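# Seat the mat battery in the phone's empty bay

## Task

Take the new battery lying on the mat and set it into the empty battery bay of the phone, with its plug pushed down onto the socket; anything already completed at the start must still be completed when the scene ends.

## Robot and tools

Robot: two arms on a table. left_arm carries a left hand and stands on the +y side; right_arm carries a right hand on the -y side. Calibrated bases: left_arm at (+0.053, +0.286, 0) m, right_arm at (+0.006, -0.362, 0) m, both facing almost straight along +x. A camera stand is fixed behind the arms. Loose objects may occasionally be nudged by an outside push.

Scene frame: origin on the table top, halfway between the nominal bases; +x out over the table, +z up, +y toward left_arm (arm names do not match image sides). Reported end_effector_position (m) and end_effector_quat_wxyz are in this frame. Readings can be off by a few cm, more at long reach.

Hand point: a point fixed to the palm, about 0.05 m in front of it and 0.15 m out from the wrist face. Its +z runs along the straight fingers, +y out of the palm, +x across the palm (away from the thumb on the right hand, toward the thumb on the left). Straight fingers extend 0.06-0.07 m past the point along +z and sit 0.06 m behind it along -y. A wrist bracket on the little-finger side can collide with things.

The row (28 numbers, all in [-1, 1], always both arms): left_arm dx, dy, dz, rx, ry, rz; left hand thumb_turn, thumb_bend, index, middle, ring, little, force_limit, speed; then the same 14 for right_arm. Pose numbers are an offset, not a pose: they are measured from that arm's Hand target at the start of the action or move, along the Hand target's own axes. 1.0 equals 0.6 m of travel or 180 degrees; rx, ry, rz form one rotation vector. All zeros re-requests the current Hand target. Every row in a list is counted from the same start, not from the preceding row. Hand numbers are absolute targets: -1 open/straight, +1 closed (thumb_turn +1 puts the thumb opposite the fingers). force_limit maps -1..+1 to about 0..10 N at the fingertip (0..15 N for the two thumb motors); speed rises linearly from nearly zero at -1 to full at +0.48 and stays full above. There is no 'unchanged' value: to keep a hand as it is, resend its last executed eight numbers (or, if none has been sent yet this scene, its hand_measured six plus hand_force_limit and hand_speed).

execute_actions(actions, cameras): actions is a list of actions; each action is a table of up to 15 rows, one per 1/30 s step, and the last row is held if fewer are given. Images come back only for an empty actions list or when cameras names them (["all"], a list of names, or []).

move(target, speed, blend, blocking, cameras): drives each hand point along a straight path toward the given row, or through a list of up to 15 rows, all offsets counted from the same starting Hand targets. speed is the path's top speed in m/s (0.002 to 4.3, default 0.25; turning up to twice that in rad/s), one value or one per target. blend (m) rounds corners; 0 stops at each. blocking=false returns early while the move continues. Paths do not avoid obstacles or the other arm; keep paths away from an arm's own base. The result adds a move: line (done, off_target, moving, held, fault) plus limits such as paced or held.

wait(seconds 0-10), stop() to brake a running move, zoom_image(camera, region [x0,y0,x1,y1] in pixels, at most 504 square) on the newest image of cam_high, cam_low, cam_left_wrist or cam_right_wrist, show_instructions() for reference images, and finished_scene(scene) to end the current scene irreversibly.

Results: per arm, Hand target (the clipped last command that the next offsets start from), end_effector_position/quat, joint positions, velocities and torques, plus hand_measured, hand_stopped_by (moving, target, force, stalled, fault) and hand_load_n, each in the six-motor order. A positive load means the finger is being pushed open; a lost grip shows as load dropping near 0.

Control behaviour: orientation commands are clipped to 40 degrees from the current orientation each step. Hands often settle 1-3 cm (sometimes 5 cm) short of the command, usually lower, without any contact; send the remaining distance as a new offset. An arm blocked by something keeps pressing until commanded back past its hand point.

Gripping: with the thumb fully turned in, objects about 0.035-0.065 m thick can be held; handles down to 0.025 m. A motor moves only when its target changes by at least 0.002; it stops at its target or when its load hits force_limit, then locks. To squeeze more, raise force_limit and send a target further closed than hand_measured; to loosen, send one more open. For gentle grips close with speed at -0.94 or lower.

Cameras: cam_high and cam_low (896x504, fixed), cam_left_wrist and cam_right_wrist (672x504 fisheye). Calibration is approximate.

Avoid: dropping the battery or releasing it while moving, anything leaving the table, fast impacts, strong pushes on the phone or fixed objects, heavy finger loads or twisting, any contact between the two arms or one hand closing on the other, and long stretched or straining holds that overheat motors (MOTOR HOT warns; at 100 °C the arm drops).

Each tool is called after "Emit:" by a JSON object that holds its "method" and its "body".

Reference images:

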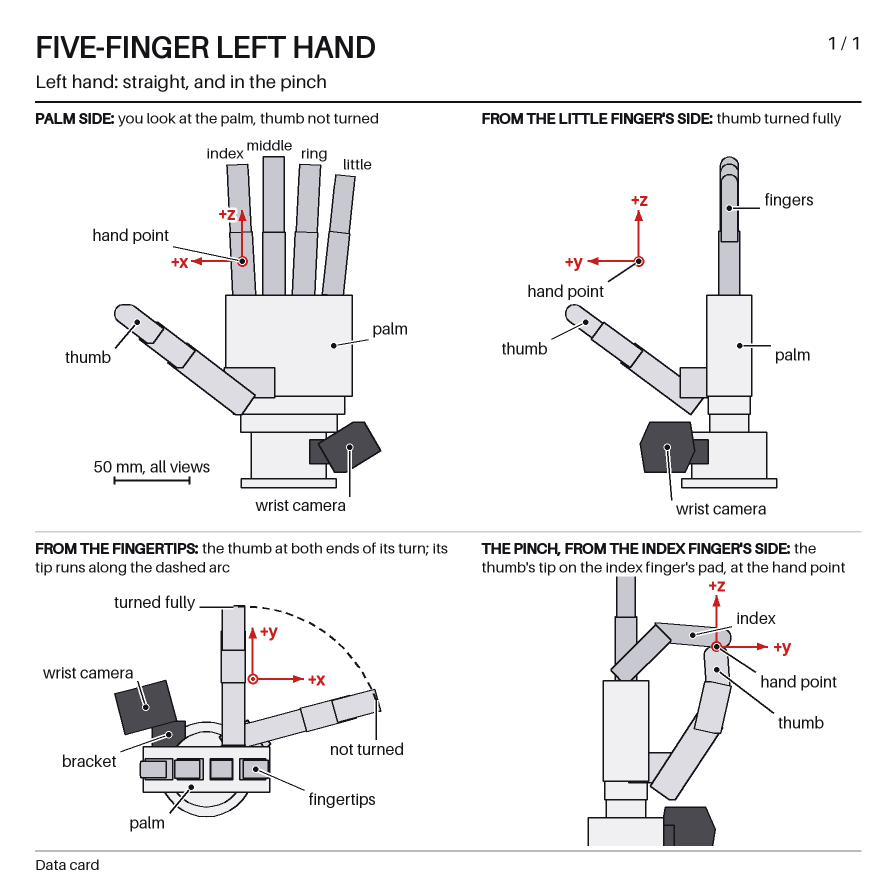

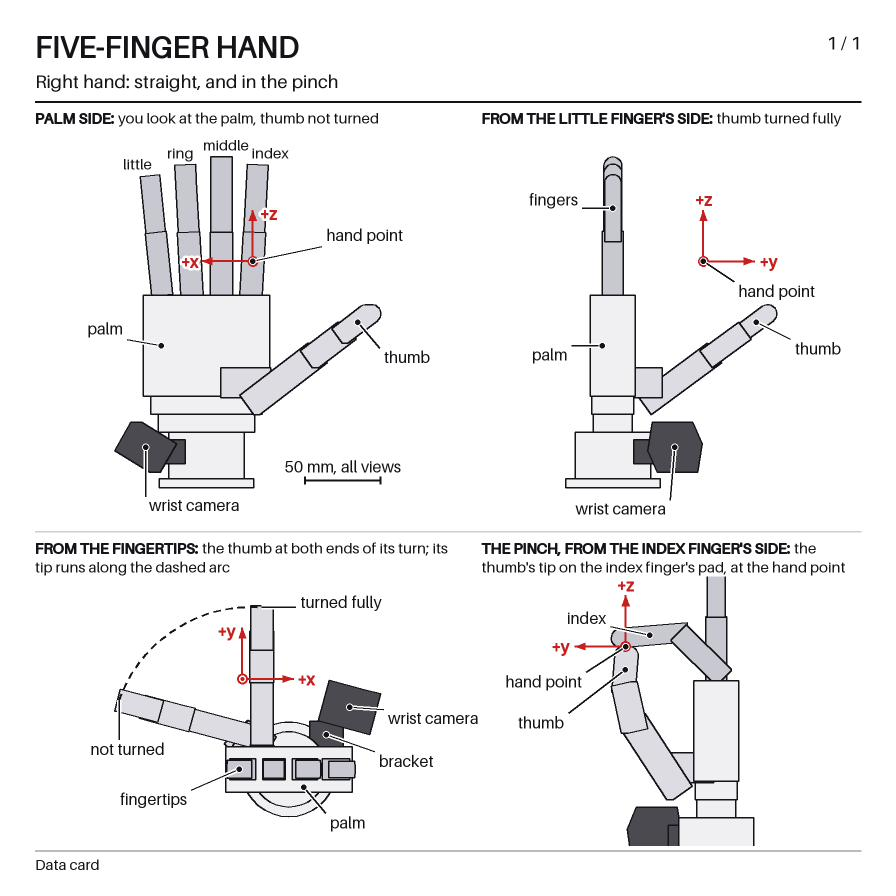

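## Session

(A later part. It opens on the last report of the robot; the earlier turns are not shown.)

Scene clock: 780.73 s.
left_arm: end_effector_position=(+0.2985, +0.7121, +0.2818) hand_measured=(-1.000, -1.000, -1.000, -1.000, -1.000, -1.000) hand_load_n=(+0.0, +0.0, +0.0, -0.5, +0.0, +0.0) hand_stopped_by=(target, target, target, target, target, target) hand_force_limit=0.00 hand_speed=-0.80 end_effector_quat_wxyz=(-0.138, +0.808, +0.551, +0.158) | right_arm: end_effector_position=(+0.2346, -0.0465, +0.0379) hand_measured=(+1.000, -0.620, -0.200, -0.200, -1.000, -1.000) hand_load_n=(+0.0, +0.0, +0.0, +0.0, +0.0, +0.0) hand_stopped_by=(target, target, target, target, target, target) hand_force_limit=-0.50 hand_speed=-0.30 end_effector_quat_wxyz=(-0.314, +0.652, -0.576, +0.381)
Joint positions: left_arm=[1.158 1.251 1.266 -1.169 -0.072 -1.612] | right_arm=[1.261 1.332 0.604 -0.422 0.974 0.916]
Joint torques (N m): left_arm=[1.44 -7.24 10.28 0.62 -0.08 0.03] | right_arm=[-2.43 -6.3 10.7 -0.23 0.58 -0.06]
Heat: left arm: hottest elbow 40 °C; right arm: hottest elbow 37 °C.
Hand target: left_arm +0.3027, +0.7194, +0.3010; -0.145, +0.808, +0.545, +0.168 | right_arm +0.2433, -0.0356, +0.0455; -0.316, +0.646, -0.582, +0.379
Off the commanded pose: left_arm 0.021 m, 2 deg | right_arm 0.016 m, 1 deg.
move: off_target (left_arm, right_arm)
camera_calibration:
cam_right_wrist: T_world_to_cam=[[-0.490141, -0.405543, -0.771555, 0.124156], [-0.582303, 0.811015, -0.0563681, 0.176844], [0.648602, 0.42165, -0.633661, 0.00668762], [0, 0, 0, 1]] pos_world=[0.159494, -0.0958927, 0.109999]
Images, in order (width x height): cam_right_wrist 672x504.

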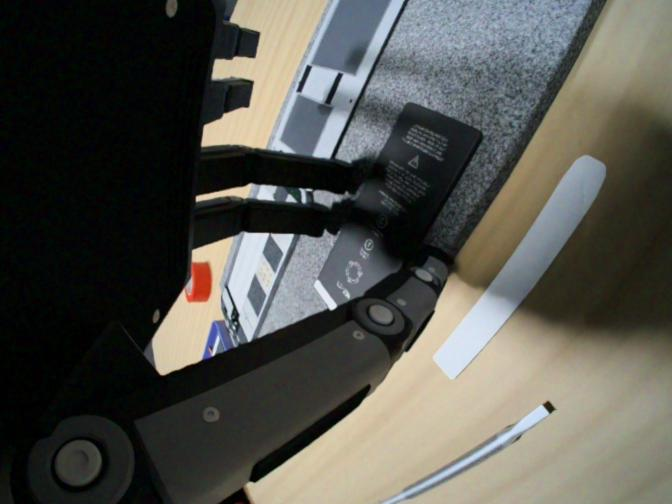

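Emit:
{"method": "move", "body": {"target": [[0,0,0,0,0,0,-1,-1,-1,-1,-1,-1,0,-0.8,0.0023,-0.008,0.012,0,0,0,1,-0.62,-0.2,-0.2,-1,-1,-0.5,-0.3],[0,0,0,0,0,0,-1,-1,-1,-1,-1,-1,0,-0.8,0.0023,0.0025,0.019,0,0,0,1,-0.62,-0.2,-0.2,-1,-1,-0.5,-0.3]], "speed": 0.06, "cameras": ["cam_right_wrist"]}}

Emit:
{"method": "zoom_image", "body": {"camera": "cam_right_wrist", "region": [270, 100, 520, 350]}}

Scene clock: 810.13 s.
left_arm: end_effector_position=(+0.2985, +0.7121, +0.2818) hand_measured=(-1.000, -1.000, -1.000, -1.000, -1.000, -1.000) hand_load_n=(+0.0, +0.0, +0.0, -0.5, +0.0, +0.0) hand_stopped_by=(target, target, target, target, target, target) hand_force_limit=0.00 hand_speed=-0.80 end_effector_quat_wxyz=(-0.138, +0.808, +0.551, +0.158) | right_arm: end_effector_position=(+0.2440, -0.0462, +0.0342) hand_measured=(+1.000, -0.620, -0.200, -0.200, -1.000, -1.000) hand_load_n=(+0.0, +0.0, +0.0, +0.0, +0.0, +0.0) hand_stopped_by=(target, target, target, target, target, target) hand_force_limit=-0.50 hand_speed=-0.30 end_effector_quat_wxyz=(-0.312, +0.652, -0.577, +0.381)
Joint positions: left_arm=[1.158 1.251 1.266 -1.169 -0.072 -1.612] | right_arm=[1.233 1.349 0.604 -0.376 0.962 0.878]
Joint torques (N m): left_arm=[1.49 -7.18 10.29 0.61 -0.08 0.03] | right_arm=[-2.37 -6.48 9.52 0.47 0.55 -0.11]
Heat: left arm: hottest elbow 41 °C; right arm: hottest elbow 37 °C.
Hand target: left_arm +0.3027, +0.7194, +0.3010; -0.145, +0.808, +0.545, +0.168 | right_arm +0.2523, -0.0374, +0.0386; -0.316, +0.646, -0.582, +0.379
Off the commanded pose: left_arm 0.021 m, 2 deg | right_arm 0.013 m, 1 deg.
move: off_target (left_arm, right_arm)
camera_calibration:
cam_right_wrist: T_world_to_cam=[[-0.493604, -0.404429, -0.76993, 0.126791], [-0.579107, 0.813329, -0.0559597, 0.181179], [0.648838, 0.41825, -0.63567, -0.00213363], [0, 0, 0, 1]] pos_world=[0.168891, -0.095188, 0.106403]
Images, in order (width x height): cam_right_wrist 672x504.

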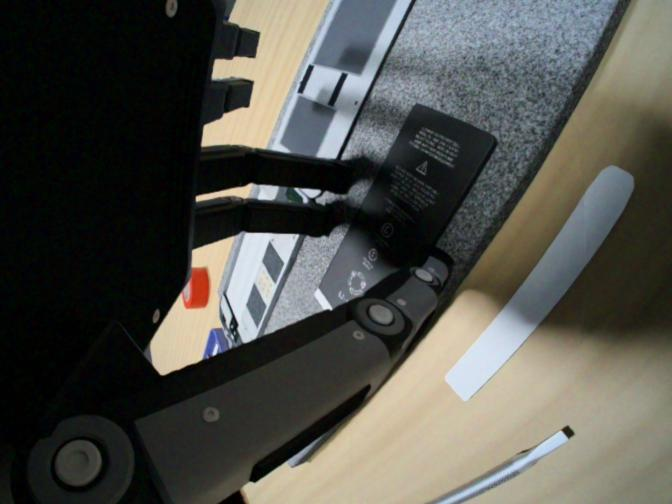

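Scaled by 2.016 from the camera's 672x504 image, which has a finer 960x720 frame.

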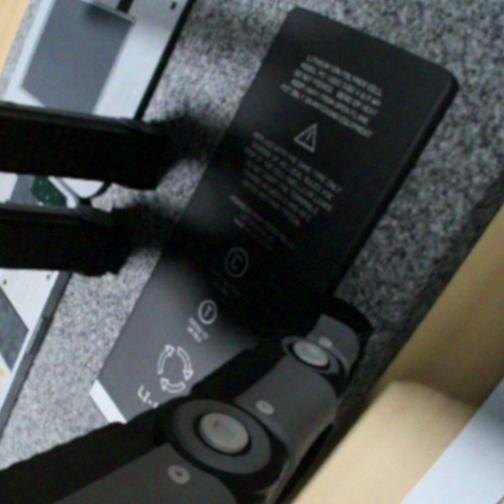

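Emit:
{"method": "move", "body": {"target": [[0,0,0,0,0,0,-1,-1,-1,-1,-1,-1,0,-0.8,-0.001,0.0078,0.0035,0,0,0,1,-0.62,-0.15,-0.15,-1,-1,-0.5,-0.3]], "speed": 0.06, "cameras": ["cam_right_wrist"]}}

Emit:
{"method": "zoom_image", "body": {"camera": "cam_right_wrist", "region": [270, 100, 520, 350]}}

Scene clock: 819.63 s.
left_arm: end_effector_position=(+0.2985, +0.7121, +0.2818) hand_measured=(-1.000, -1.000, -1.000, -1.000, -1.000, -1.000) hand_load_n=(+0.0, +0.0, +0.0, +0.0, +0.0, +0.0) hand_stopped_by=(target, target, target, target, target, target) hand_force_limit=0.00 hand_speed=-0.80 end_effector_quat_wxyz=(-0.138, +0.808, +0.551, +0.158) | right_arm: end_effector_position=(+0.2449, -0.0443, +0.0334) hand_measured=(+1.000, -0.620, -0.150, -0.150, -1.000, -1.000) hand_load_n=(-1.0, +0.5, +0.0, -0.5, +0.0, +0.0) hand_stopped_by=(target, target, target, target, target, target) hand_force_limit=-0.50 hand_speed=-0.30 end_effector_quat_wxyz=(-0.314, +0.651, -0.577, +0.381)
Joint positions: left_arm=[1.158 1.251 1.266 -1.169 -0.072 -1.612] | right_arm=[1.233 1.354 0.604 -0.363 0.963 0.875]
Joint torques (N m): left_arm=[1.49 -7.18 10.3 0.59 -0.07 0.03] | right_arm=[-2.32 -6.01 8.94 0.59 0.52 -0.06]
Heat: left arm: hottest elbow 41 °C; right arm: hottest elbow 37 °C.
Hand target: left_arm +0.3027, +0.7194, +0.3010; -0.145, +0.808, +0.545, +0.168 | right_arm +0.2517, -0.0375, +0.0334; -0.316, +0.646, -0.582, +0.379
Off the commanded pose: left_arm 0.021 m, 2 deg | right_arm 0.010 m, 1 deg.
move: off_target (left_arm)
camera_calibration:
cam_right_wrist: T_world_to_cam=[[-0.490626, -0.401936, -0.773132, 0.126881], [-0.57982, 0.812909, -0.0546645, 0.180244], [0.650458, 0.421458, -0.631885, -0.00435455], [0, 0, 0, 1]] pos_world=[0.169592, -0.0936886, 0.105197]
Images, in order (width x height): cam_right_wrist 672x504.

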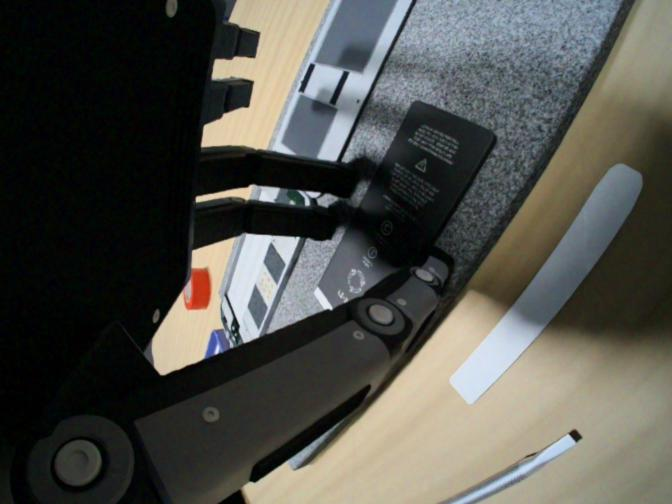

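Scaled by 2.016 from the camera's 672x504 image, which has a finer 960x720 frame.

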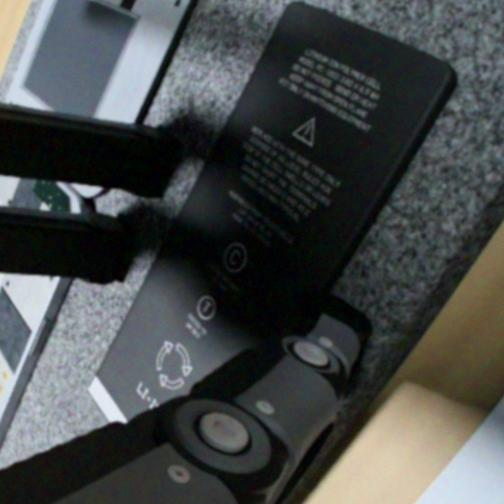

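Emit:
{"method": "move", "body": {"target": [[0,0,0,0,0,0,-1,-1,-1,-1,-1,-1,0,-0.8,0,0,0,0,0,0,1,-0.62,0.15,0.15,-1,-1,-0.5,-0.94]], "speed": 0.06, "cameras": ["cam_right_wrist"]}}

Emit:
{"method": "zoom_image", "body": {"camera": "cam_right_wrist", "region": [270, 100, 520, 350]}}

Scene clock: 838.97 s.
left_arm: end_effector_position=(+0.2985, +0.7121, +0.2818) hand_measured=(-1.000, -1.000, -1.000, -1.000, -1.000, -1.000) hand_load_n=(+0.0, +0.0, +0.0, +0.0, +0.0, +0.0) hand_stopped_by=(target, target, target, target, target, target) hand_force_limit=0.00 hand_speed=-0.80 end_effector_quat_wxyz=(-0.138, +0.808, +0.551, +0.158) | right_arm: end_effector_position=(+0.2458, -0.0435, +0.0337) hand_measured=(+1.000, -0.620, +0.012, -0.010, -1.000, -1.000) hand_load_n=(-1.0, +2.5, +2.5, +1.5, +0.0, +0.0) hand_stopped_by=(target, target, force, force, target, target) hand_force_limit=-0.50 hand_speed=-0.94 end_effector_quat_wxyz=(-0.316, +0.649, -0.578, +0.381)
Joint positions: left_arm=[1.158 1.251 1.266 -1.169 -0.072 -1.612] | right_arm=[1.232 1.355 0.604 -0.357 0.965 0.875]
Joint torques (N m): left_arm=[1.38 -7.12 10.29 0.59 -0.07 0.03] | right_arm=[-2.26 -6.07 8.95 0.42 0.45 -0.06]
Heat: left arm: hottest elbow 41 °C; right arm: hottest elbow 37 °C.
Hand target: left_arm +0.3027, +0.7194, +0.3010; -0.145, +0.808, +0.545, +0.168 | right_arm +0.2517, -0.0374, +0.0335; -0.316, +0.646, -0.582, +0.379
Off the commanded pose: left_arm 0.021 m, 2 deg | right_arm 0.008 m, 1 deg.
move: off_target (left_arm)
camera_calibration:
cam_right_wrist: T_world_to_cam=[[-0.488911, -0.398, -0.776248, 0.127737], [-0.578529, 0.813941, -0.0529464, 0.179792], [0.652893, 0.423196, -0.6282, -0.00570541], [0, 0, 0, 1]] pos_world=[0.170192, -0.093086, 0.105091]
Images, in order (width x height): cam_right_wrist 672x504.

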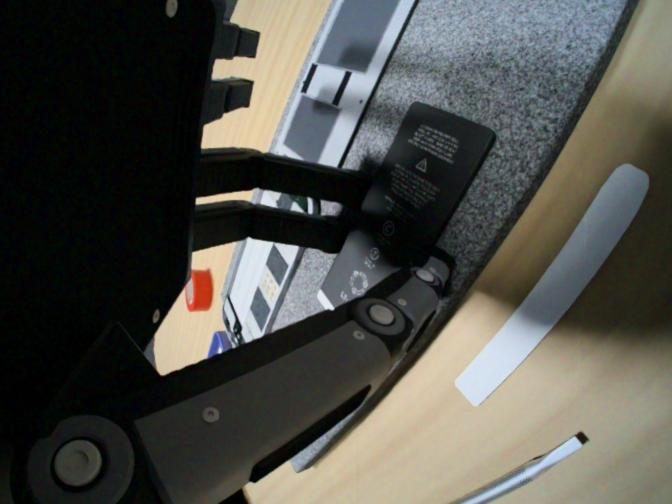

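Scaled by 2.016 from the camera's 672x504 image, which has a finer 960x720 frame.

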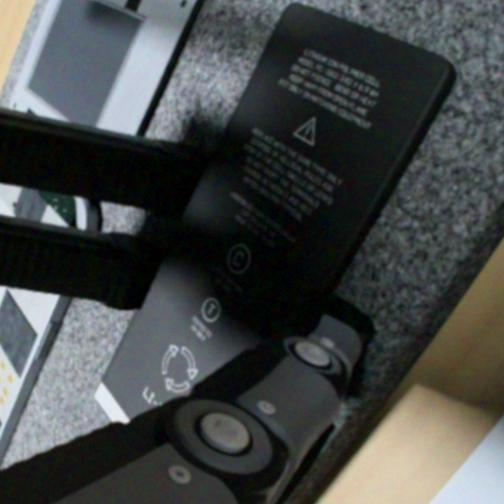

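Emit:
{"method": "move", "body": {"target": [[0,0,0,0,0,0,-1,-1,-1,-1,-1,-1,0,-0.8,0.004,-0.0283,-0.0171,0,0,0,1,-0.62,0.15,0.15,-1,-1,-0.5,-0.94]], "speed": 0.04, "cameras": ["cam_right_wrist","cam_low"]}}

Emit:
{"method": "zoom_image", "body": {"camera": "cam_right_wrist", "region": [270, 100, 520, 350]}}

Emit:
{"method": "zoom_image", "body": {"camera": "cam_low", "region": [450, 220, 560, 310]}}

Scene clock: 853.40 s.
left_arm: end_effector_position=(+0.2985, +0.7121, +0.2818) hand_measured=(-1.000, -1.000, -1.000, -1.000, -1.000, -1.000) hand_load_n=(+0.0, -0.5, +0.0, +0.0, +0.0, +0.0) hand_stopped_by=(target, target, target, target, target, target) hand_force_limit=0.00 hand_speed=-0.80 end_effector_quat_wxyz=(-0.138, +0.808, +0.551, +0.158) | right_arm: end_effector_position=(+0.2424, -0.0520, +0.0378) hand_measured=(+1.000, -0.620, +0.012, -0.010, -1.000, -1.000) hand_load_n=(+0.0, +0.0, +0.0, +0.0, +0.0, +0.0) hand_stopped_by=(target, target, force, force, target, target) hand_force_limit=-0.50 hand_speed=-0.94 end_effector_quat_wxyz=(-0.304, +0.656, -0.574, +0.385)
Joint positions: left_arm=[1.158 1.251 1.266 -1.169 -0.072 -1.612] | right_arm=[1.232 1.331 0.605 -0.413 0.962 0.875]
Joint torques (N m): left_arm=[1.49 -7.06 10.28 0.59 -0.08 0.03] | right_arm=[-2.2 -7.77 11.06 -0.2 0.57 -0.07]
Heat: left arm: hottest elbow 41 °C; right arm: hottest elbow 37 °C.
Hand target: left_arm +0.3027, +0.7194, +0.3010; -0.145, +0.808, +0.545, +0.168 | right_arm +0.2517, -0.0375, +0.0534; -0.316, +0.646, -0.582, +0.379
Off the commanded pose: left_arm 0.021 m, 2 deg | right_arm 0.023 m, 2 deg.
move: off_target (left_arm, right_arm)
camera_calibration:
cam_right_wrist: T_world_to_cam=[[-0.497401, -0.419256, -0.759484, 0.126233], [-0.580025, 0.811736, -0.068231, 0.185791], [0.645107, 0.406581, -0.646938, 0.00443572], [0, 0, 0, 1]] pos_world=[0.16769, -0.0996925, 0.111418]
Images, in order (width x height): cam_low 896x504, cam_right_wrist 672x504.

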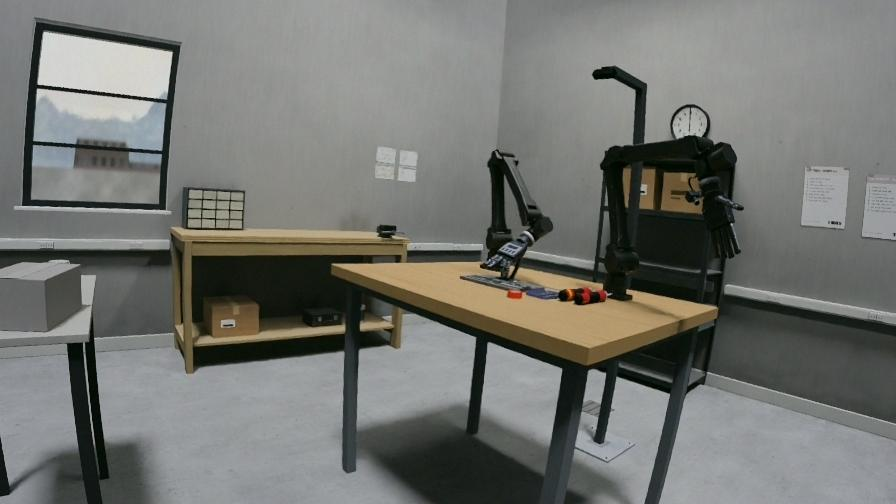

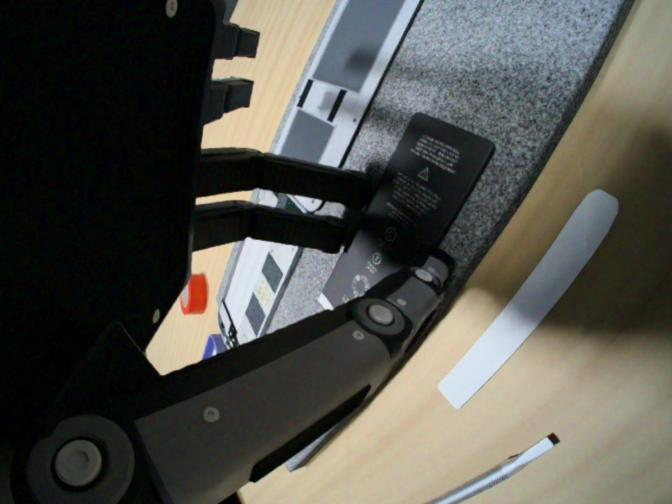

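Scaled by 2.016 from the camera's 672x504 image, which has a finer 960x720 frame.

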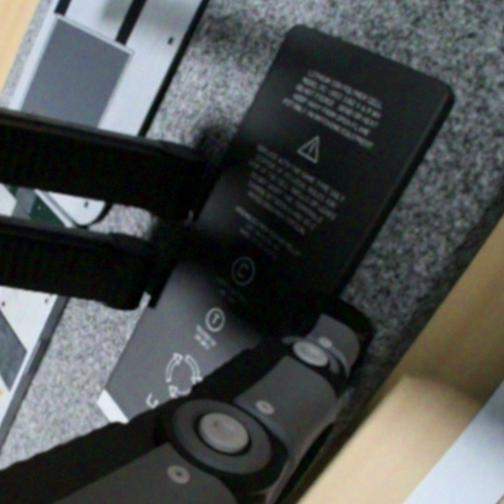

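Scaled by 4.582 from the camera's 896x504 image, which has a finer 1280x720 frame.

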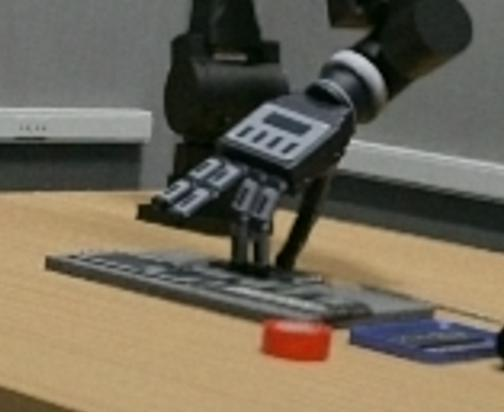

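Emit:
{"method": "move", "body": {"target": [[0,0,0,0,0,0,-1,-1,-1,-1,-1,-1,0,-0.8,0.004,-0.0283,-0.017,-0.0222,0,0,1,-0.62,-0.2,-0.2,-1,-1,-0.5,-0.3],[0,0,0,0,0,0,-1,-1,-1,-1,-1,-1,0,-0.8,0.0023,0.0202,0.006,-0.0222,0,0,1,-0.62,-0.07,-0.07,-1,-1,-0.5,-0.3]], "speed": 0.06, "cameras": ["cam_right_wrist","cam_low"]}}

Emit:
{"method": "zoom_image", "body": {"camera": "cam_right_wrist", "region": [270, 100, 520, 350]}}

Emit:
{"method": "zoom_image", "body": {"camera": "cam_low", "region": [450, 220, 560, 310]}}

Scene clock: 930.27 s.
left_arm: end_effector_position=(+0.2985, +0.7121, +0.2818) hand_measured=(-1.000, -1.000, -1.000, -1.000, -1.000, -1.000) hand_load_n=(+0.0, -0.5, +0.0, +0.0, +0.0, +0.0) hand_stopped_by=(target, target, target, target, target, target) hand_force_limit=0.00 hand_speed=-0.80 end_effector_quat_wxyz=(-0.138, +0.808, +0.551, +0.158) | right_arm: end_effector_position=(+0.2462, -0.0382, +0.0465) hand_measured=(+1.000, -0.620, -0.070, -0.070, -1.000, -1.000) hand_load_n=(+0.0, +0.0, +0.0, +0.0, +0.0, +0.0) hand_stopped_by=(target, target, target, target, target, target) hand_force_limit=-0.50 hand_speed=-0.30 end_effector_quat_wxyz=(-0.296, +0.660, -0.590, +0.358)
Joint positions: left_arm=[1.158 1.251 1.266 -1.169 -0.072 -1.612] | right_arm=[1.205 1.333 0.662 -0.47 0.896 0.888]
Joint torques (N m): left_arm=[1.32 -7.18 10.32 0.61 -0.08 0.03] | right_arm=[-1.9 -6.95 7.3 0.46 0.62 0.04]
Heat: left arm: hottest elbow 41 °C; right arm: hottest elbow 38 °C.
Hand target: left_arm +0.3027, +0.7194, +0.3010; -0.145, +0.808, +0.545, +0.168 | right_arm +0.2485, -0.0405, +0.0413; -0.293, +0.657, -0.595, +0.359
Off the commanded pose: left_arm 0.021 m, 2 deg | right_arm 0.006 m, 1 deg.
move: off_target (left_arm)
camera_calibration:
cam_right_wrist: T_world_to_cam=[[-0.543163, -0.394503, -0.741176, 0.151889], [-0.577262, 0.816478, -0.0115436, 0.174281], [0.609707, 0.421582, -0.671212, 0.0123457], [0, 0, 0, 1]] pos_world=[0.175578, -0.0875805, 0.122875]
Images, in order (width x height): cam_low 896x504, cam_right_wrist 672x504.

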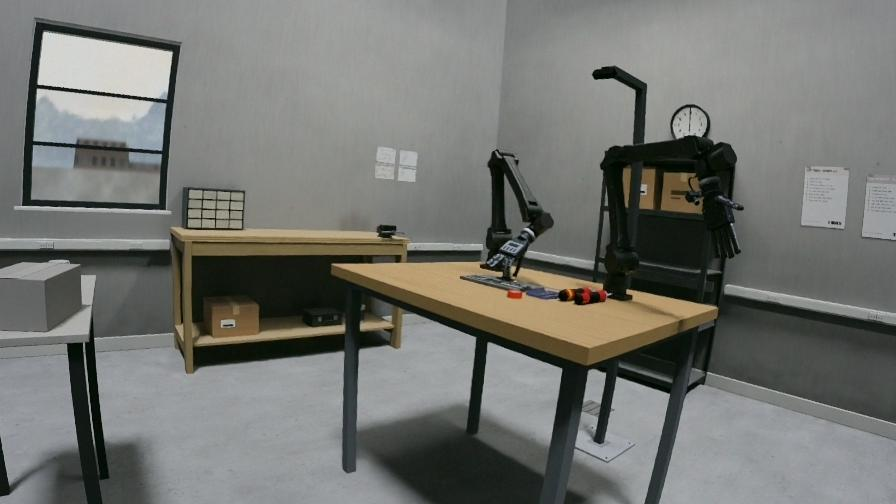

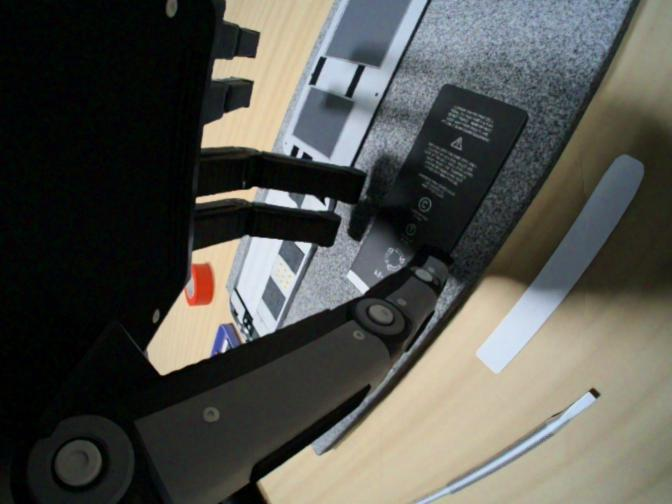

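Scaled by 2.016 from the camera's 672x504 image, which has a finer 960x720 frame.

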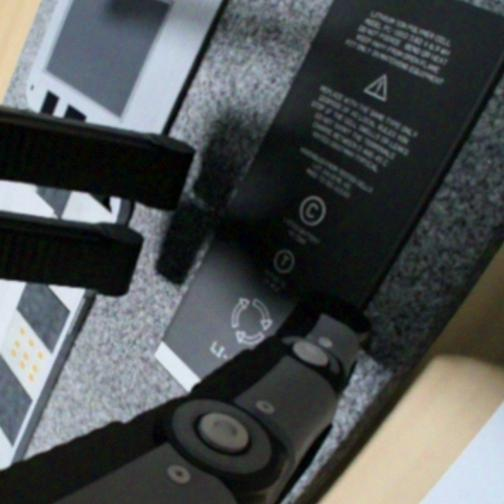

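Scaled by 4.582 from the camera's 896x504 image, which has a finer 1280x720 frame.

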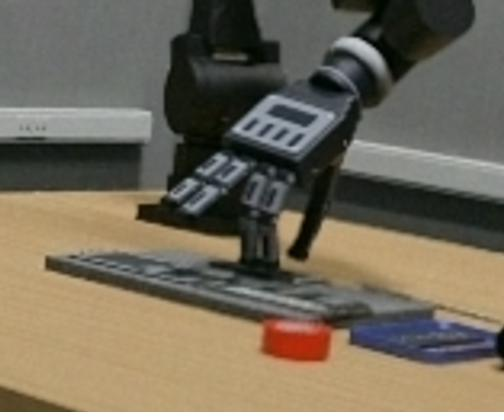

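Emit:
{"method": "move", "body": {"target": [[0,0,0,0,0,0,-1,-1,-1,-1,-1,-1,0,-0.8,0.014,0.0182,0.0122,0,0,0,1,-0.62,-0.07,-0.07,-1,-1,-0.5,-0.3]], "speed": 0.06, "cameras": ["cam_right_wrist"]}}

Emit:
{"method": "zoom_image", "body": {"camera": "cam_right_wrist", "region": [270, 100, 520, 350]}}

Scene clock: 958.13 s.
left_arm: end_effector_position=(+0.2985, +0.7121, +0.2818) hand_measured=(-1.000, -1.000, -1.000, -1.000, -1.000, -1.000) hand_load_n=(+0.0, +0.0, +0.0, +0.0, +0.0, +0.0) hand_stopped_by=(target, target, target, target, target, target) hand_force_limit=0.00 hand_speed=-0.80 end_effector_quat_wxyz=(-0.138, +0.808, +0.551, +0.158) | right_arm: end_effector_position=(+0.2451, -0.0437, +0.0366) hand_measured=(+1.000, -0.620, -0.070, -0.070, -1.000, -1.000) hand_load_n=(+0.0, +0.0, +0.0, -0.5, -0.5, +0.0) hand_stopped_by=(target, target, target, target, target, target) hand_force_limit=-0.50 hand_speed=-0.30 end_effector_quat_wxyz=(-0.302, +0.656, -0.593, +0.355)
Joint positions: left_arm=[1.158 1.251 1.266 -1.169 -0.072 -1.612] | right_arm=[1.202 1.333 0.623 -0.414 0.893 0.888]
Joint torques (N m): left_arm=[1.38 -7.12 10.29 0.59 -0.07 0.02] | right_arm=[-2.55 -6.59 6.82 0.44 0.52 -0.11]
Heat: left arm: hottest elbow 41 °C; right arm: hottest elbow 37 °C.
Hand target: left_arm +0.3027, +0.7194, +0.3010; -0.145, +0.808, +0.545, +0.168 | right_arm +0.2486, -0.0504, +0.0294; -0.293, +0.657, -0.595, +0.359
Off the commanded pose: left_arm 0.021 m, 2 deg | right_arm 0.011 m, 1 deg.
move: off_target (left_arm, right_arm)
camera_calibration:
cam_right_wrist: T_world_to_cam=[[-0.541043, -0.38067, -0.749909, 0.142128], [-0.575196, 0.818016, -0.000251286, 0.177218], [0.613533, 0.431208, -0.661541, 0.00791211], [0, 0, 0, 1]] pos_world=[0.173978, -0.0942752, 0.111861]
Images, in order (width x height): cam_right_wrist 672x504.

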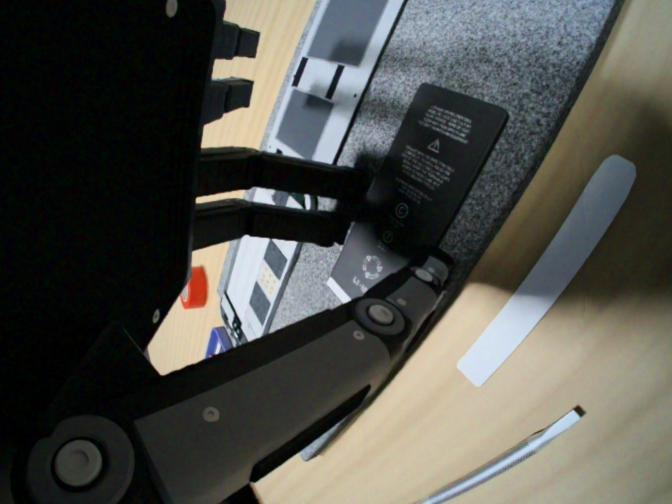

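Scaled by 2.016 from the camera's 672x504 image, which has a finer 960x720 frame.

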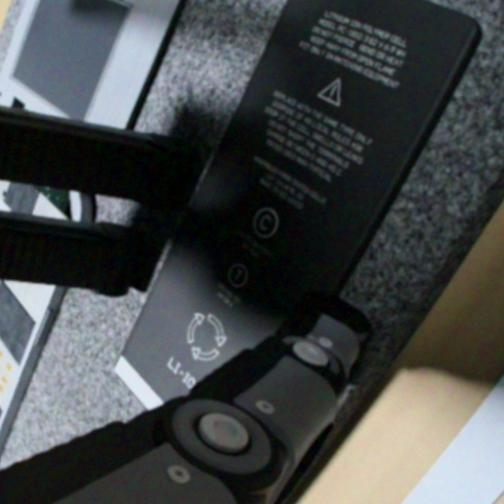

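Emit:
{"method": "move", "body": {"target": [[0,0,0,0,0,0,-1,-1,-1,-1,-1,-1,0,-0.8,0.005,-0.0105,-0.0075,0.0139,0,0,1,-0.62,-0.07,-0.07,-1,-1,-0.5,-0.3],[0,0,0,0,0,0,-1,-1,-1,-1,-1,-1,0,-0.8,0.0055,0.009,0.006,0.0139,0,0,1,-0.62,-0.06,-0.06,-1,-1,-0.5,-0.3]], "speed": 0.06, "cameras": ["cam_right_wrist"]}}

Emit:
{"method": "zoom_image", "body": {"camera": "cam_right_wrist", "region": [270, 100, 520, 350]}}

Scene clock: 992.87 s.
left_arm: end_effector_position=(+0.2985, +0.7121, +0.2818) hand_measured=(-1.000, -1.000, -1.000, -1.000, -1.000, -1.000) hand_load_n=(+0.0, +0.0, +0.0, +0.0, +0.0, +0.0) hand_stopped_by=(target, target, target, target, target, target) hand_force_limit=0.00 hand_speed=-0.80 end_effector_quat_wxyz=(-0.138, +0.808, +0.551, +0.158) | right_arm: end_effector_position=(+0.2502, -0.0498, +0.0338) hand_measured=(+1.000, -0.620, -0.060, -0.060, -1.000, -1.000) hand_load_n=(+0.0, +0.0, +0.5, -0.5, +0.0, +0.0) hand_stopped_by=(target, target, target, target, target, target) hand_force_limit=-0.50 hand_speed=-0.30 end_effector_quat_wxyz=(-0.317, +0.644, -0.591, +0.369)
Joint positions: left_arm=[1.158 1.251 1.266 -1.169 -0.072 -1.612] | right_arm=[1.202 1.332 0.587 -0.34 0.933 0.873]
Joint torques (N m): left_arm=[1.44 -7.12 10.29 0.59 -0.07 0.03] | right_arm=[-1.38 -5.77 6.49 0.51 0.53 -0.11]
Heat: left arm: hottest elbow 41 °C; right arm: hottest elbow 37 °C.
Hand target: left_arm +0.3027, +0.7194, +0.3010; -0.145, +0.808, +0.545, +0.168 | right_arm +0.2486, -0.0544, +0.0234; -0.308, +0.650, -0.587, +0.372
Off the commanded pose: left_arm 0.021 m, 2 deg | right_arm 0.012 m, 1 deg.
move: off_target (left_arm, right_arm); target 2's new numbers were sent with right_arm's hand 0.012 m and 1 deg from that target
camera_calibration:
cam_right_wrist: T_world_to_cam=[[-0.509213, -0.367803, -0.778089, 0.134105], [-0.566939, 0.823557, -0.0182672, 0.183808], [0.64752, 0.431827, -0.627888, -0.00414638], [0, 0, 0, 1]] pos_world=[0.175181, -0.100262, 0.1051]
Images, in order (width x height): cam_right_wrist 672x504.

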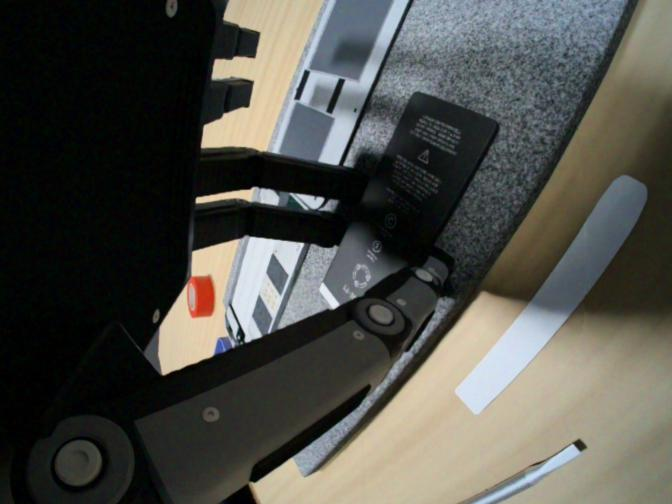

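Scaled by 2.016 from the camera's 672x504 image, which has a finer 960x720 frame.

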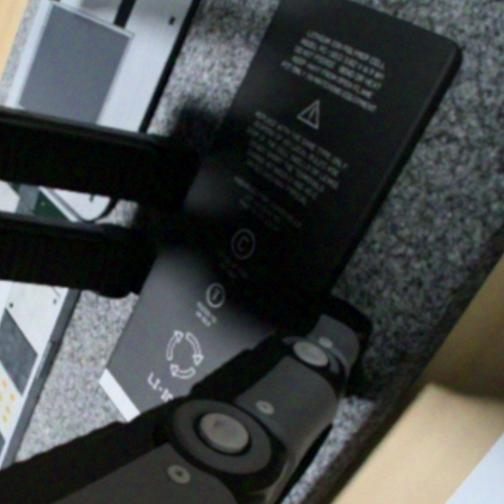

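Emit:
{"method": "move", "body": {"target": [[0,0,0,0,0,0,-1,-1,-1,-1,-1,-1,0,-0.8,0,0,0,0,0,0,1,-0.62,0.2,0.2,-1,-1,-0.4,-0.94]], "speed": 0.06, "cameras": ["cam_right_wrist"]}}

Emit:
{"method": "zoom_image", "body": {"camera": "cam_right_wrist", "region": [270, 100, 520, 350]}}

Scene clock: 1016.10 s.
left_arm: end_effector_position=(+0.2985, +0.7121, +0.2818) hand_measured=(-1.000, -1.000, -1.000, -1.000, -1.000, -1.000) hand_load_n=(+0.0, -0.5, +0.0, +0.0, +0.0, +0.0) hand_stopped_by=(target, target, target, target, target, target) hand_force_limit=0.00 hand_speed=-0.80 end_effector_quat_wxyz=(-0.138, +0.808, +0.551, +0.158) | right_arm: end_effector_position=(+0.2510, -0.0494, +0.0344) hand_measured=(+1.000, -0.620, +0.200, -0.006, -1.000, -1.000) hand_load_n=(+0.0, +2.5, +0.0, +2.5, +0.0, +0.0) hand_stopped_by=(target, target, target, force, target, target) hand_force_limit=-0.40 hand_speed=-0.94 end_effector_quat_wxyz=(-0.319, +0.642, -0.591, +0.370)
Joint positions: left_arm=[1.158 1.251 1.266 -1.169 -0.072 -1.612] | right_arm=[1.202 1.333 0.587 -0.337 0.936 0.873]
Joint torques (N m): left_arm=[1.38 -7.18 10.28 0.61 -0.08 0.03] | right_arm=[-1.44 -5.89 6.5 0.36 0.38 -0.11]
Heat: left arm: hottest elbow 41 °C; right arm: hottest elbow 36 °C.
Hand target: left_arm +0.3027, +0.7194, +0.3010; -0.145, +0.808, +0.545, +0.168 | right_arm +0.2486, -0.0544, +0.0233; -0.308, +0.650, -0.587, +0.372
Off the commanded pose: left_arm 0.021 m, 2 deg | right_arm 0.012 m, 2 deg.
move: off_target (left_arm, right_arm)
camera_calibration:
cam_right_wrist: T_world_to_cam=[[-0.506617, -0.365362, -0.780929, 0.134658], [-0.56554, 0.824505, -0.0188631, 0.183702], [0.650771, 0.43209, -0.624335, -0.00533288], [0, 0, 0, 1]] pos_world=[0.175581, -0.0999595, 0.105294]
Images, in order (width x height): cam_right_wrist 672x504.

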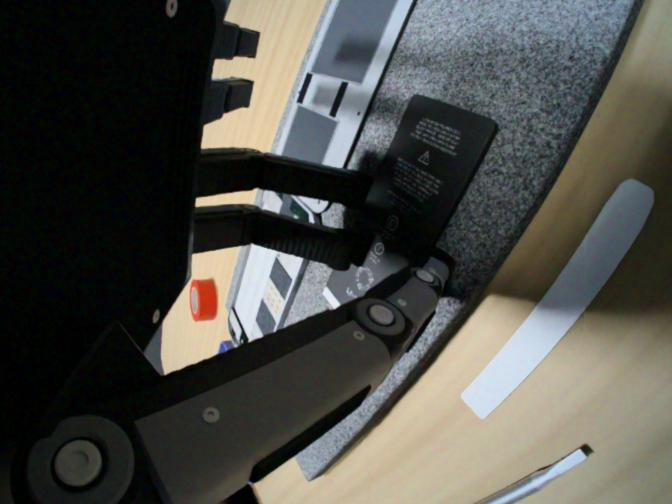

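Scaled by 2.016 from the camera's 672x504 image, which has a finer 960x720 frame.

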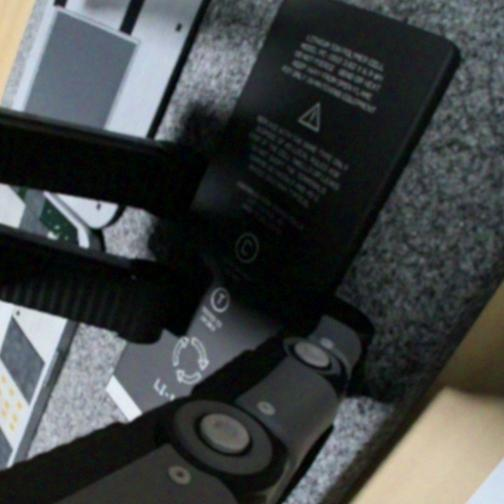

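Emit:
{"method": "move", "body": {"target": [[0,0,0,0,0,0,-1,-1,-1,-1,-1,-1,0,-0.8,0.0087,-0.0127,-0.0092,0,0,0,1,-0.62,-0.08,-0.08,-1,-1,-0.4,-0.3],[0,0,0,0,0,0,-1,-1,-1,-1,-1,-1,0,-0.8,0.0087,-0.0127,-0.0092,0.0013,-0.0009,-0.0277,1,-0.62,-0.08,-0.08,-1,-1,-0.4,-0.3],[0,0,0,0,0,0,-1,-1,-1,-1,-1,-1,0,-0.8,0.01,0.0012,0.0005,0.0013,-0.0009,-0.0277,1,-0.62,-0.08,-0.08,-1,-1,-0.4,-0.3]], "speed": 0.06, "cameras": ["cam_right_wrist"]}}

Emit:
{"method": "zoom_image", "body": {"camera": "cam_right_wrist", "region": [270, 100, 520, 350]}}

Scene clock: 1069.67 s.
left_arm: end_effector_position=(+0.2985, +0.7121, +0.2818) hand_measured=(-1.000, -1.000, -1.000, -1.000, -1.000, -1.000) hand_load_n=(+0.0, +0.0, +0.0, +0.0, +0.0, +0.0) hand_stopped_by=(target, target, target, target, target, target) hand_force_limit=0.00 hand_speed=-0.80 end_effector_quat_wxyz=(-0.138, +0.808, +0.551, +0.158) | right_arm: end_effector_position=(+0.2491, -0.0558, +0.0327) hand_measured=(+1.000, -0.620, -0.080, -0.080, -1.000, -1.000) hand_load_n=(+0.0, +0.0, -0.5, -1.0, +0.0, +0.0) hand_stopped_by=(target, target, target, target, target, target) hand_force_limit=-0.40 hand_speed=-0.30 end_effector_quat_wxyz=(-0.302, +0.670, -0.559, +0.383)
Joint positions: left_arm=[1.158 1.251 1.266 -1.169 -0.072 -1.612] | right_arm=[1.202 1.328 0.583 -0.332 0.933 0.773]
Joint torques (N m): left_arm=[1.44 -7.18 10.29 0.61 -0.08 0.03] | right_arm=[-1.67 -5.77 6.56 0.54 0.51 -0.1]
Heat: left arm: hottest elbow 42 °C; right arm: hottest elbow 36 °C.
Hand target: left_arm +0.3027, +0.7194, +0.3010; -0.145, +0.808, +0.545, +0.168 | right_arm +0.2487, -0.0604, +0.0234; -0.294, +0.675, -0.557, +0.385
Off the commanded pose: left_arm 0.021 m, 2 deg | right_arm 0.011 m, 1 deg.
move: off_target (left_arm, right_arm)
camera_calibration:
cam_right_wrist: T_world_to_cam=[[-0.487329, -0.452536, -0.746808, 0.119367], [-0.609124, 0.788969, -0.0806001, 0.198754], [0.625682, 0.41562, -0.660138, 0.00420213], [0, 0, 0, 1]] pos_world=[0.176608, -0.104539, 0.107938]
Images, in order (width x height): cam_right_wrist 672x504.

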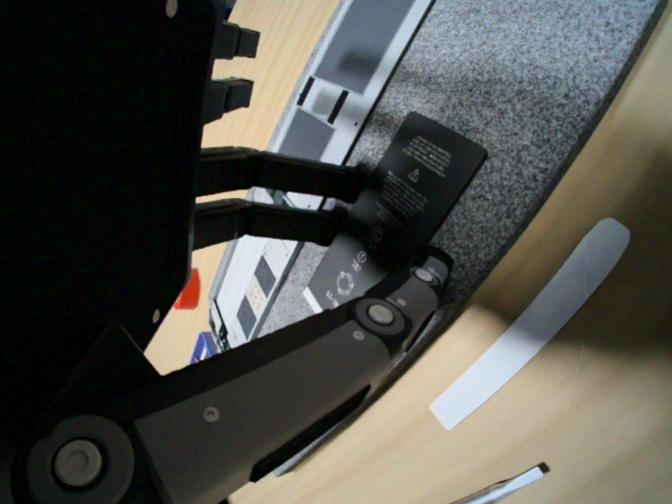

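Scaled by 2.016 from the camera's 672x504 image, which has a finer 960x720 frame.

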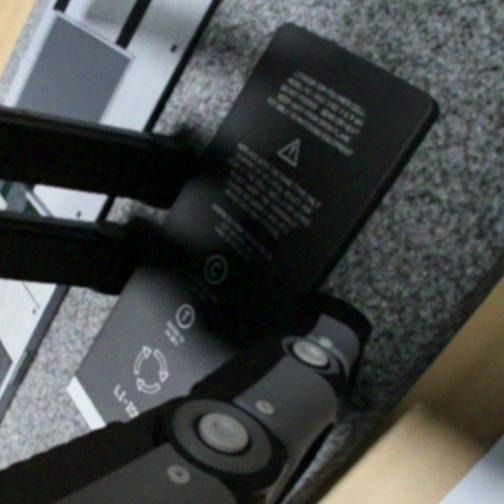

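Emit:
{"method": "move", "body": {"target": [[0,0,0,0,0,0,-1,-1,-1,-1,-1,-1,0,-0.8,0,0,0,0,0,0,1,-0.62,0.2,0.2,-1,-1,-0.4,-0.94]], "speed": 0.06, "cameras": ["cam_right_wrist"]}}

Emit:
{"method": "zoom_image", "body": {"camera": "cam_right_wrist", "region": [270, 100, 520, 350]}}

Scene clock: 1079.30 s.
left_arm: end_effector_position=(+0.2985, +0.7121, +0.2818) hand_measured=(-1.000, -1.000, -1.000, -1.000, -1.000, -1.000) hand_load_n=(+0.0, +0.0, +0.0, +0.0, +0.0, +0.0) hand_stopped_by=(target, target, target, target, target, target) hand_force_limit=0.00 hand_speed=-0.80 end_effector_quat_wxyz=(-0.138, +0.808, +0.551, +0.158) | right_arm: end_effector_position=(+0.2495, -0.0550, +0.0332) hand_measured=(+1.000, -0.620, +0.004, -0.002, -1.000, -1.000) hand_load_n=(-0.5, +3.5, +2.5, +3.0, +0.0, +0.0) hand_stopped_by=(target, target, force, force, target, target) hand_force_limit=-0.40 hand_speed=-0.94 end_effector_quat_wxyz=(-0.304, +0.669, -0.560, +0.383)
Joint positions: left_arm=[1.158 1.251 1.266 -1.169 -0.072 -1.612] | right_arm=[1.202 1.328 0.583 -0.328 0.934 0.773]
Joint torques (N m): left_arm=[1.26 -7.24 10.29 0.61 -0.07 0.03] | right_arm=[-1.67 -5.89 6.54 0.42 0.47 -0.11]
Heat: left arm: hottest elbow 42 °C; right arm: hottest elbow 36 °C.
Hand target: left_arm +0.3027, +0.7194, +0.3010; -0.145, +0.808, +0.545, +0.168 | right_arm +0.2487, -0.0604, +0.0234; -0.294, +0.675, -0.557, +0.385
Off the commanded pose: left_arm 0.021 m, 2 deg | right_arm 0.011 m, 1 deg.
move: off_target (left_arm, right_arm)
camera_calibration:
cam_right_wrist: T_world_to_cam=[[-0.485796, -0.449979, -0.749347, 0.120081], [-0.60891, 0.789275, -0.0792043, 0.198393], [0.627081, 0.417808, -0.657423, 0.00355631], [0, 0, 0, 1]] pos_world=[0.176908, -0.104038, 0.108034]
Images, in order (width x height): cam_right_wrist 672x504.

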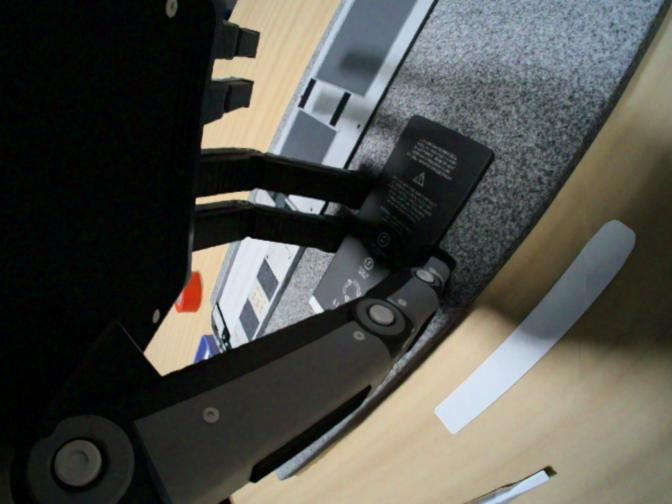

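Scaled by 2.016 from the camera's 672x504 image, which has a finer 960x720 frame.

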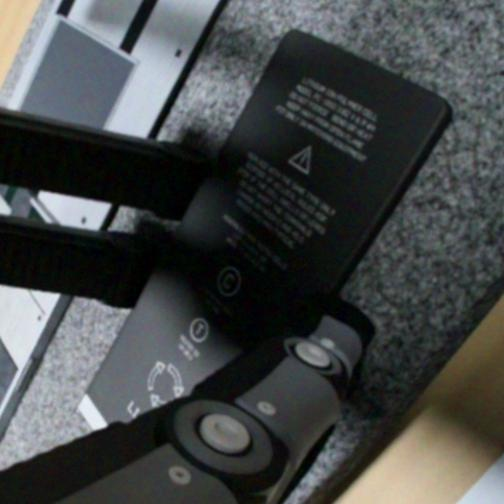

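Emit:
{"method": "move", "body": {"target": [[0,0,0,0,0,0,-1,-1,-1,-1,-1,-1,0,-0.8,0,0,0,0,0,0,1,-0.62,0.25,0.25,-1,-1,-0.2,-0.94]], "speed": 0.06, "cameras": ["cam_right_wrist"]}}

Scene clock: 1087.50 s.
left_arm: end_effector_position=(+0.2985, +0.7121, +0.2818) hand_measured=(-1.000, -1.000, -1.000, -1.000, -1.000, -1.000) hand_load_n=(+0.0, +0.0, +0.0, +0.0, +0.0, +0.0) hand_stopped_by=(target, target, target, target, target, target) hand_force_limit=0.00 hand_speed=-0.80 end_effector_quat_wxyz=(-0.138, +0.808, +0.551, +0.158) | right_arm: end_effector_position=(+0.2495, -0.0550, +0.0332) hand_measured=(+1.000, -0.622, +0.014, +0.008, -1.000, -1.000) hand_load_n=(-1.0, +6.0, +4.0, +5.0, +0.0, +0.0) hand_stopped_by=(target, target, force, force, target, target) hand_force_limit=-0.20 hand_speed=-0.94 end_effector_quat_wxyz=(-0.304, +0.669, -0.560, +0.383)
Joint positions: left_arm=[1.158 1.251 1.266 -1.169 -0.072 -1.612] | right_arm=[1.202 1.328 0.583 -0.328 0.934 0.773]
Joint torques (N m): left_arm=[1.38 -7.18 10.32 0.61 -0.08 0.03] | right_arm=[-1.61 -5.89 6.54 0.43 0.47 -0.1]
Heat: left arm: hottest elbow 42 °C; right arm: hottest elbow 36 °C.
Hand target: left_arm +0.3027, +0.7194, +0.3010; -0.145, +0.808, +0.545, +0.168 | right_arm +0.2487, -0.0604, +0.0234; -0.294, +0.675, -0.557, +0.385
Off the commanded pose: left_arm 0.021 m, 2 deg | right_arm 0.011 m, 1 deg.
move: off_target (left_arm, right_arm)
camera_calibration:
cam_right_wrist: T_world_to_cam=[[-0.485796, -0.449979, -0.749347, 0.120081], [-0.60891, 0.789275, -0.0792043, 0.198393], [0.627081, 0.417808, -0.657423, 0.00355631], [0, 0, 0, 1]] pos_world=[0.176908, -0.104038, 0.108034]
Images, in order (width x height): cam_right_wrist 672x504.

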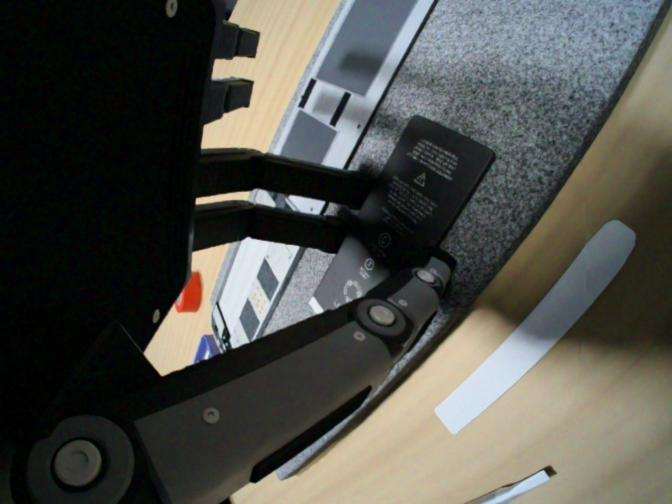

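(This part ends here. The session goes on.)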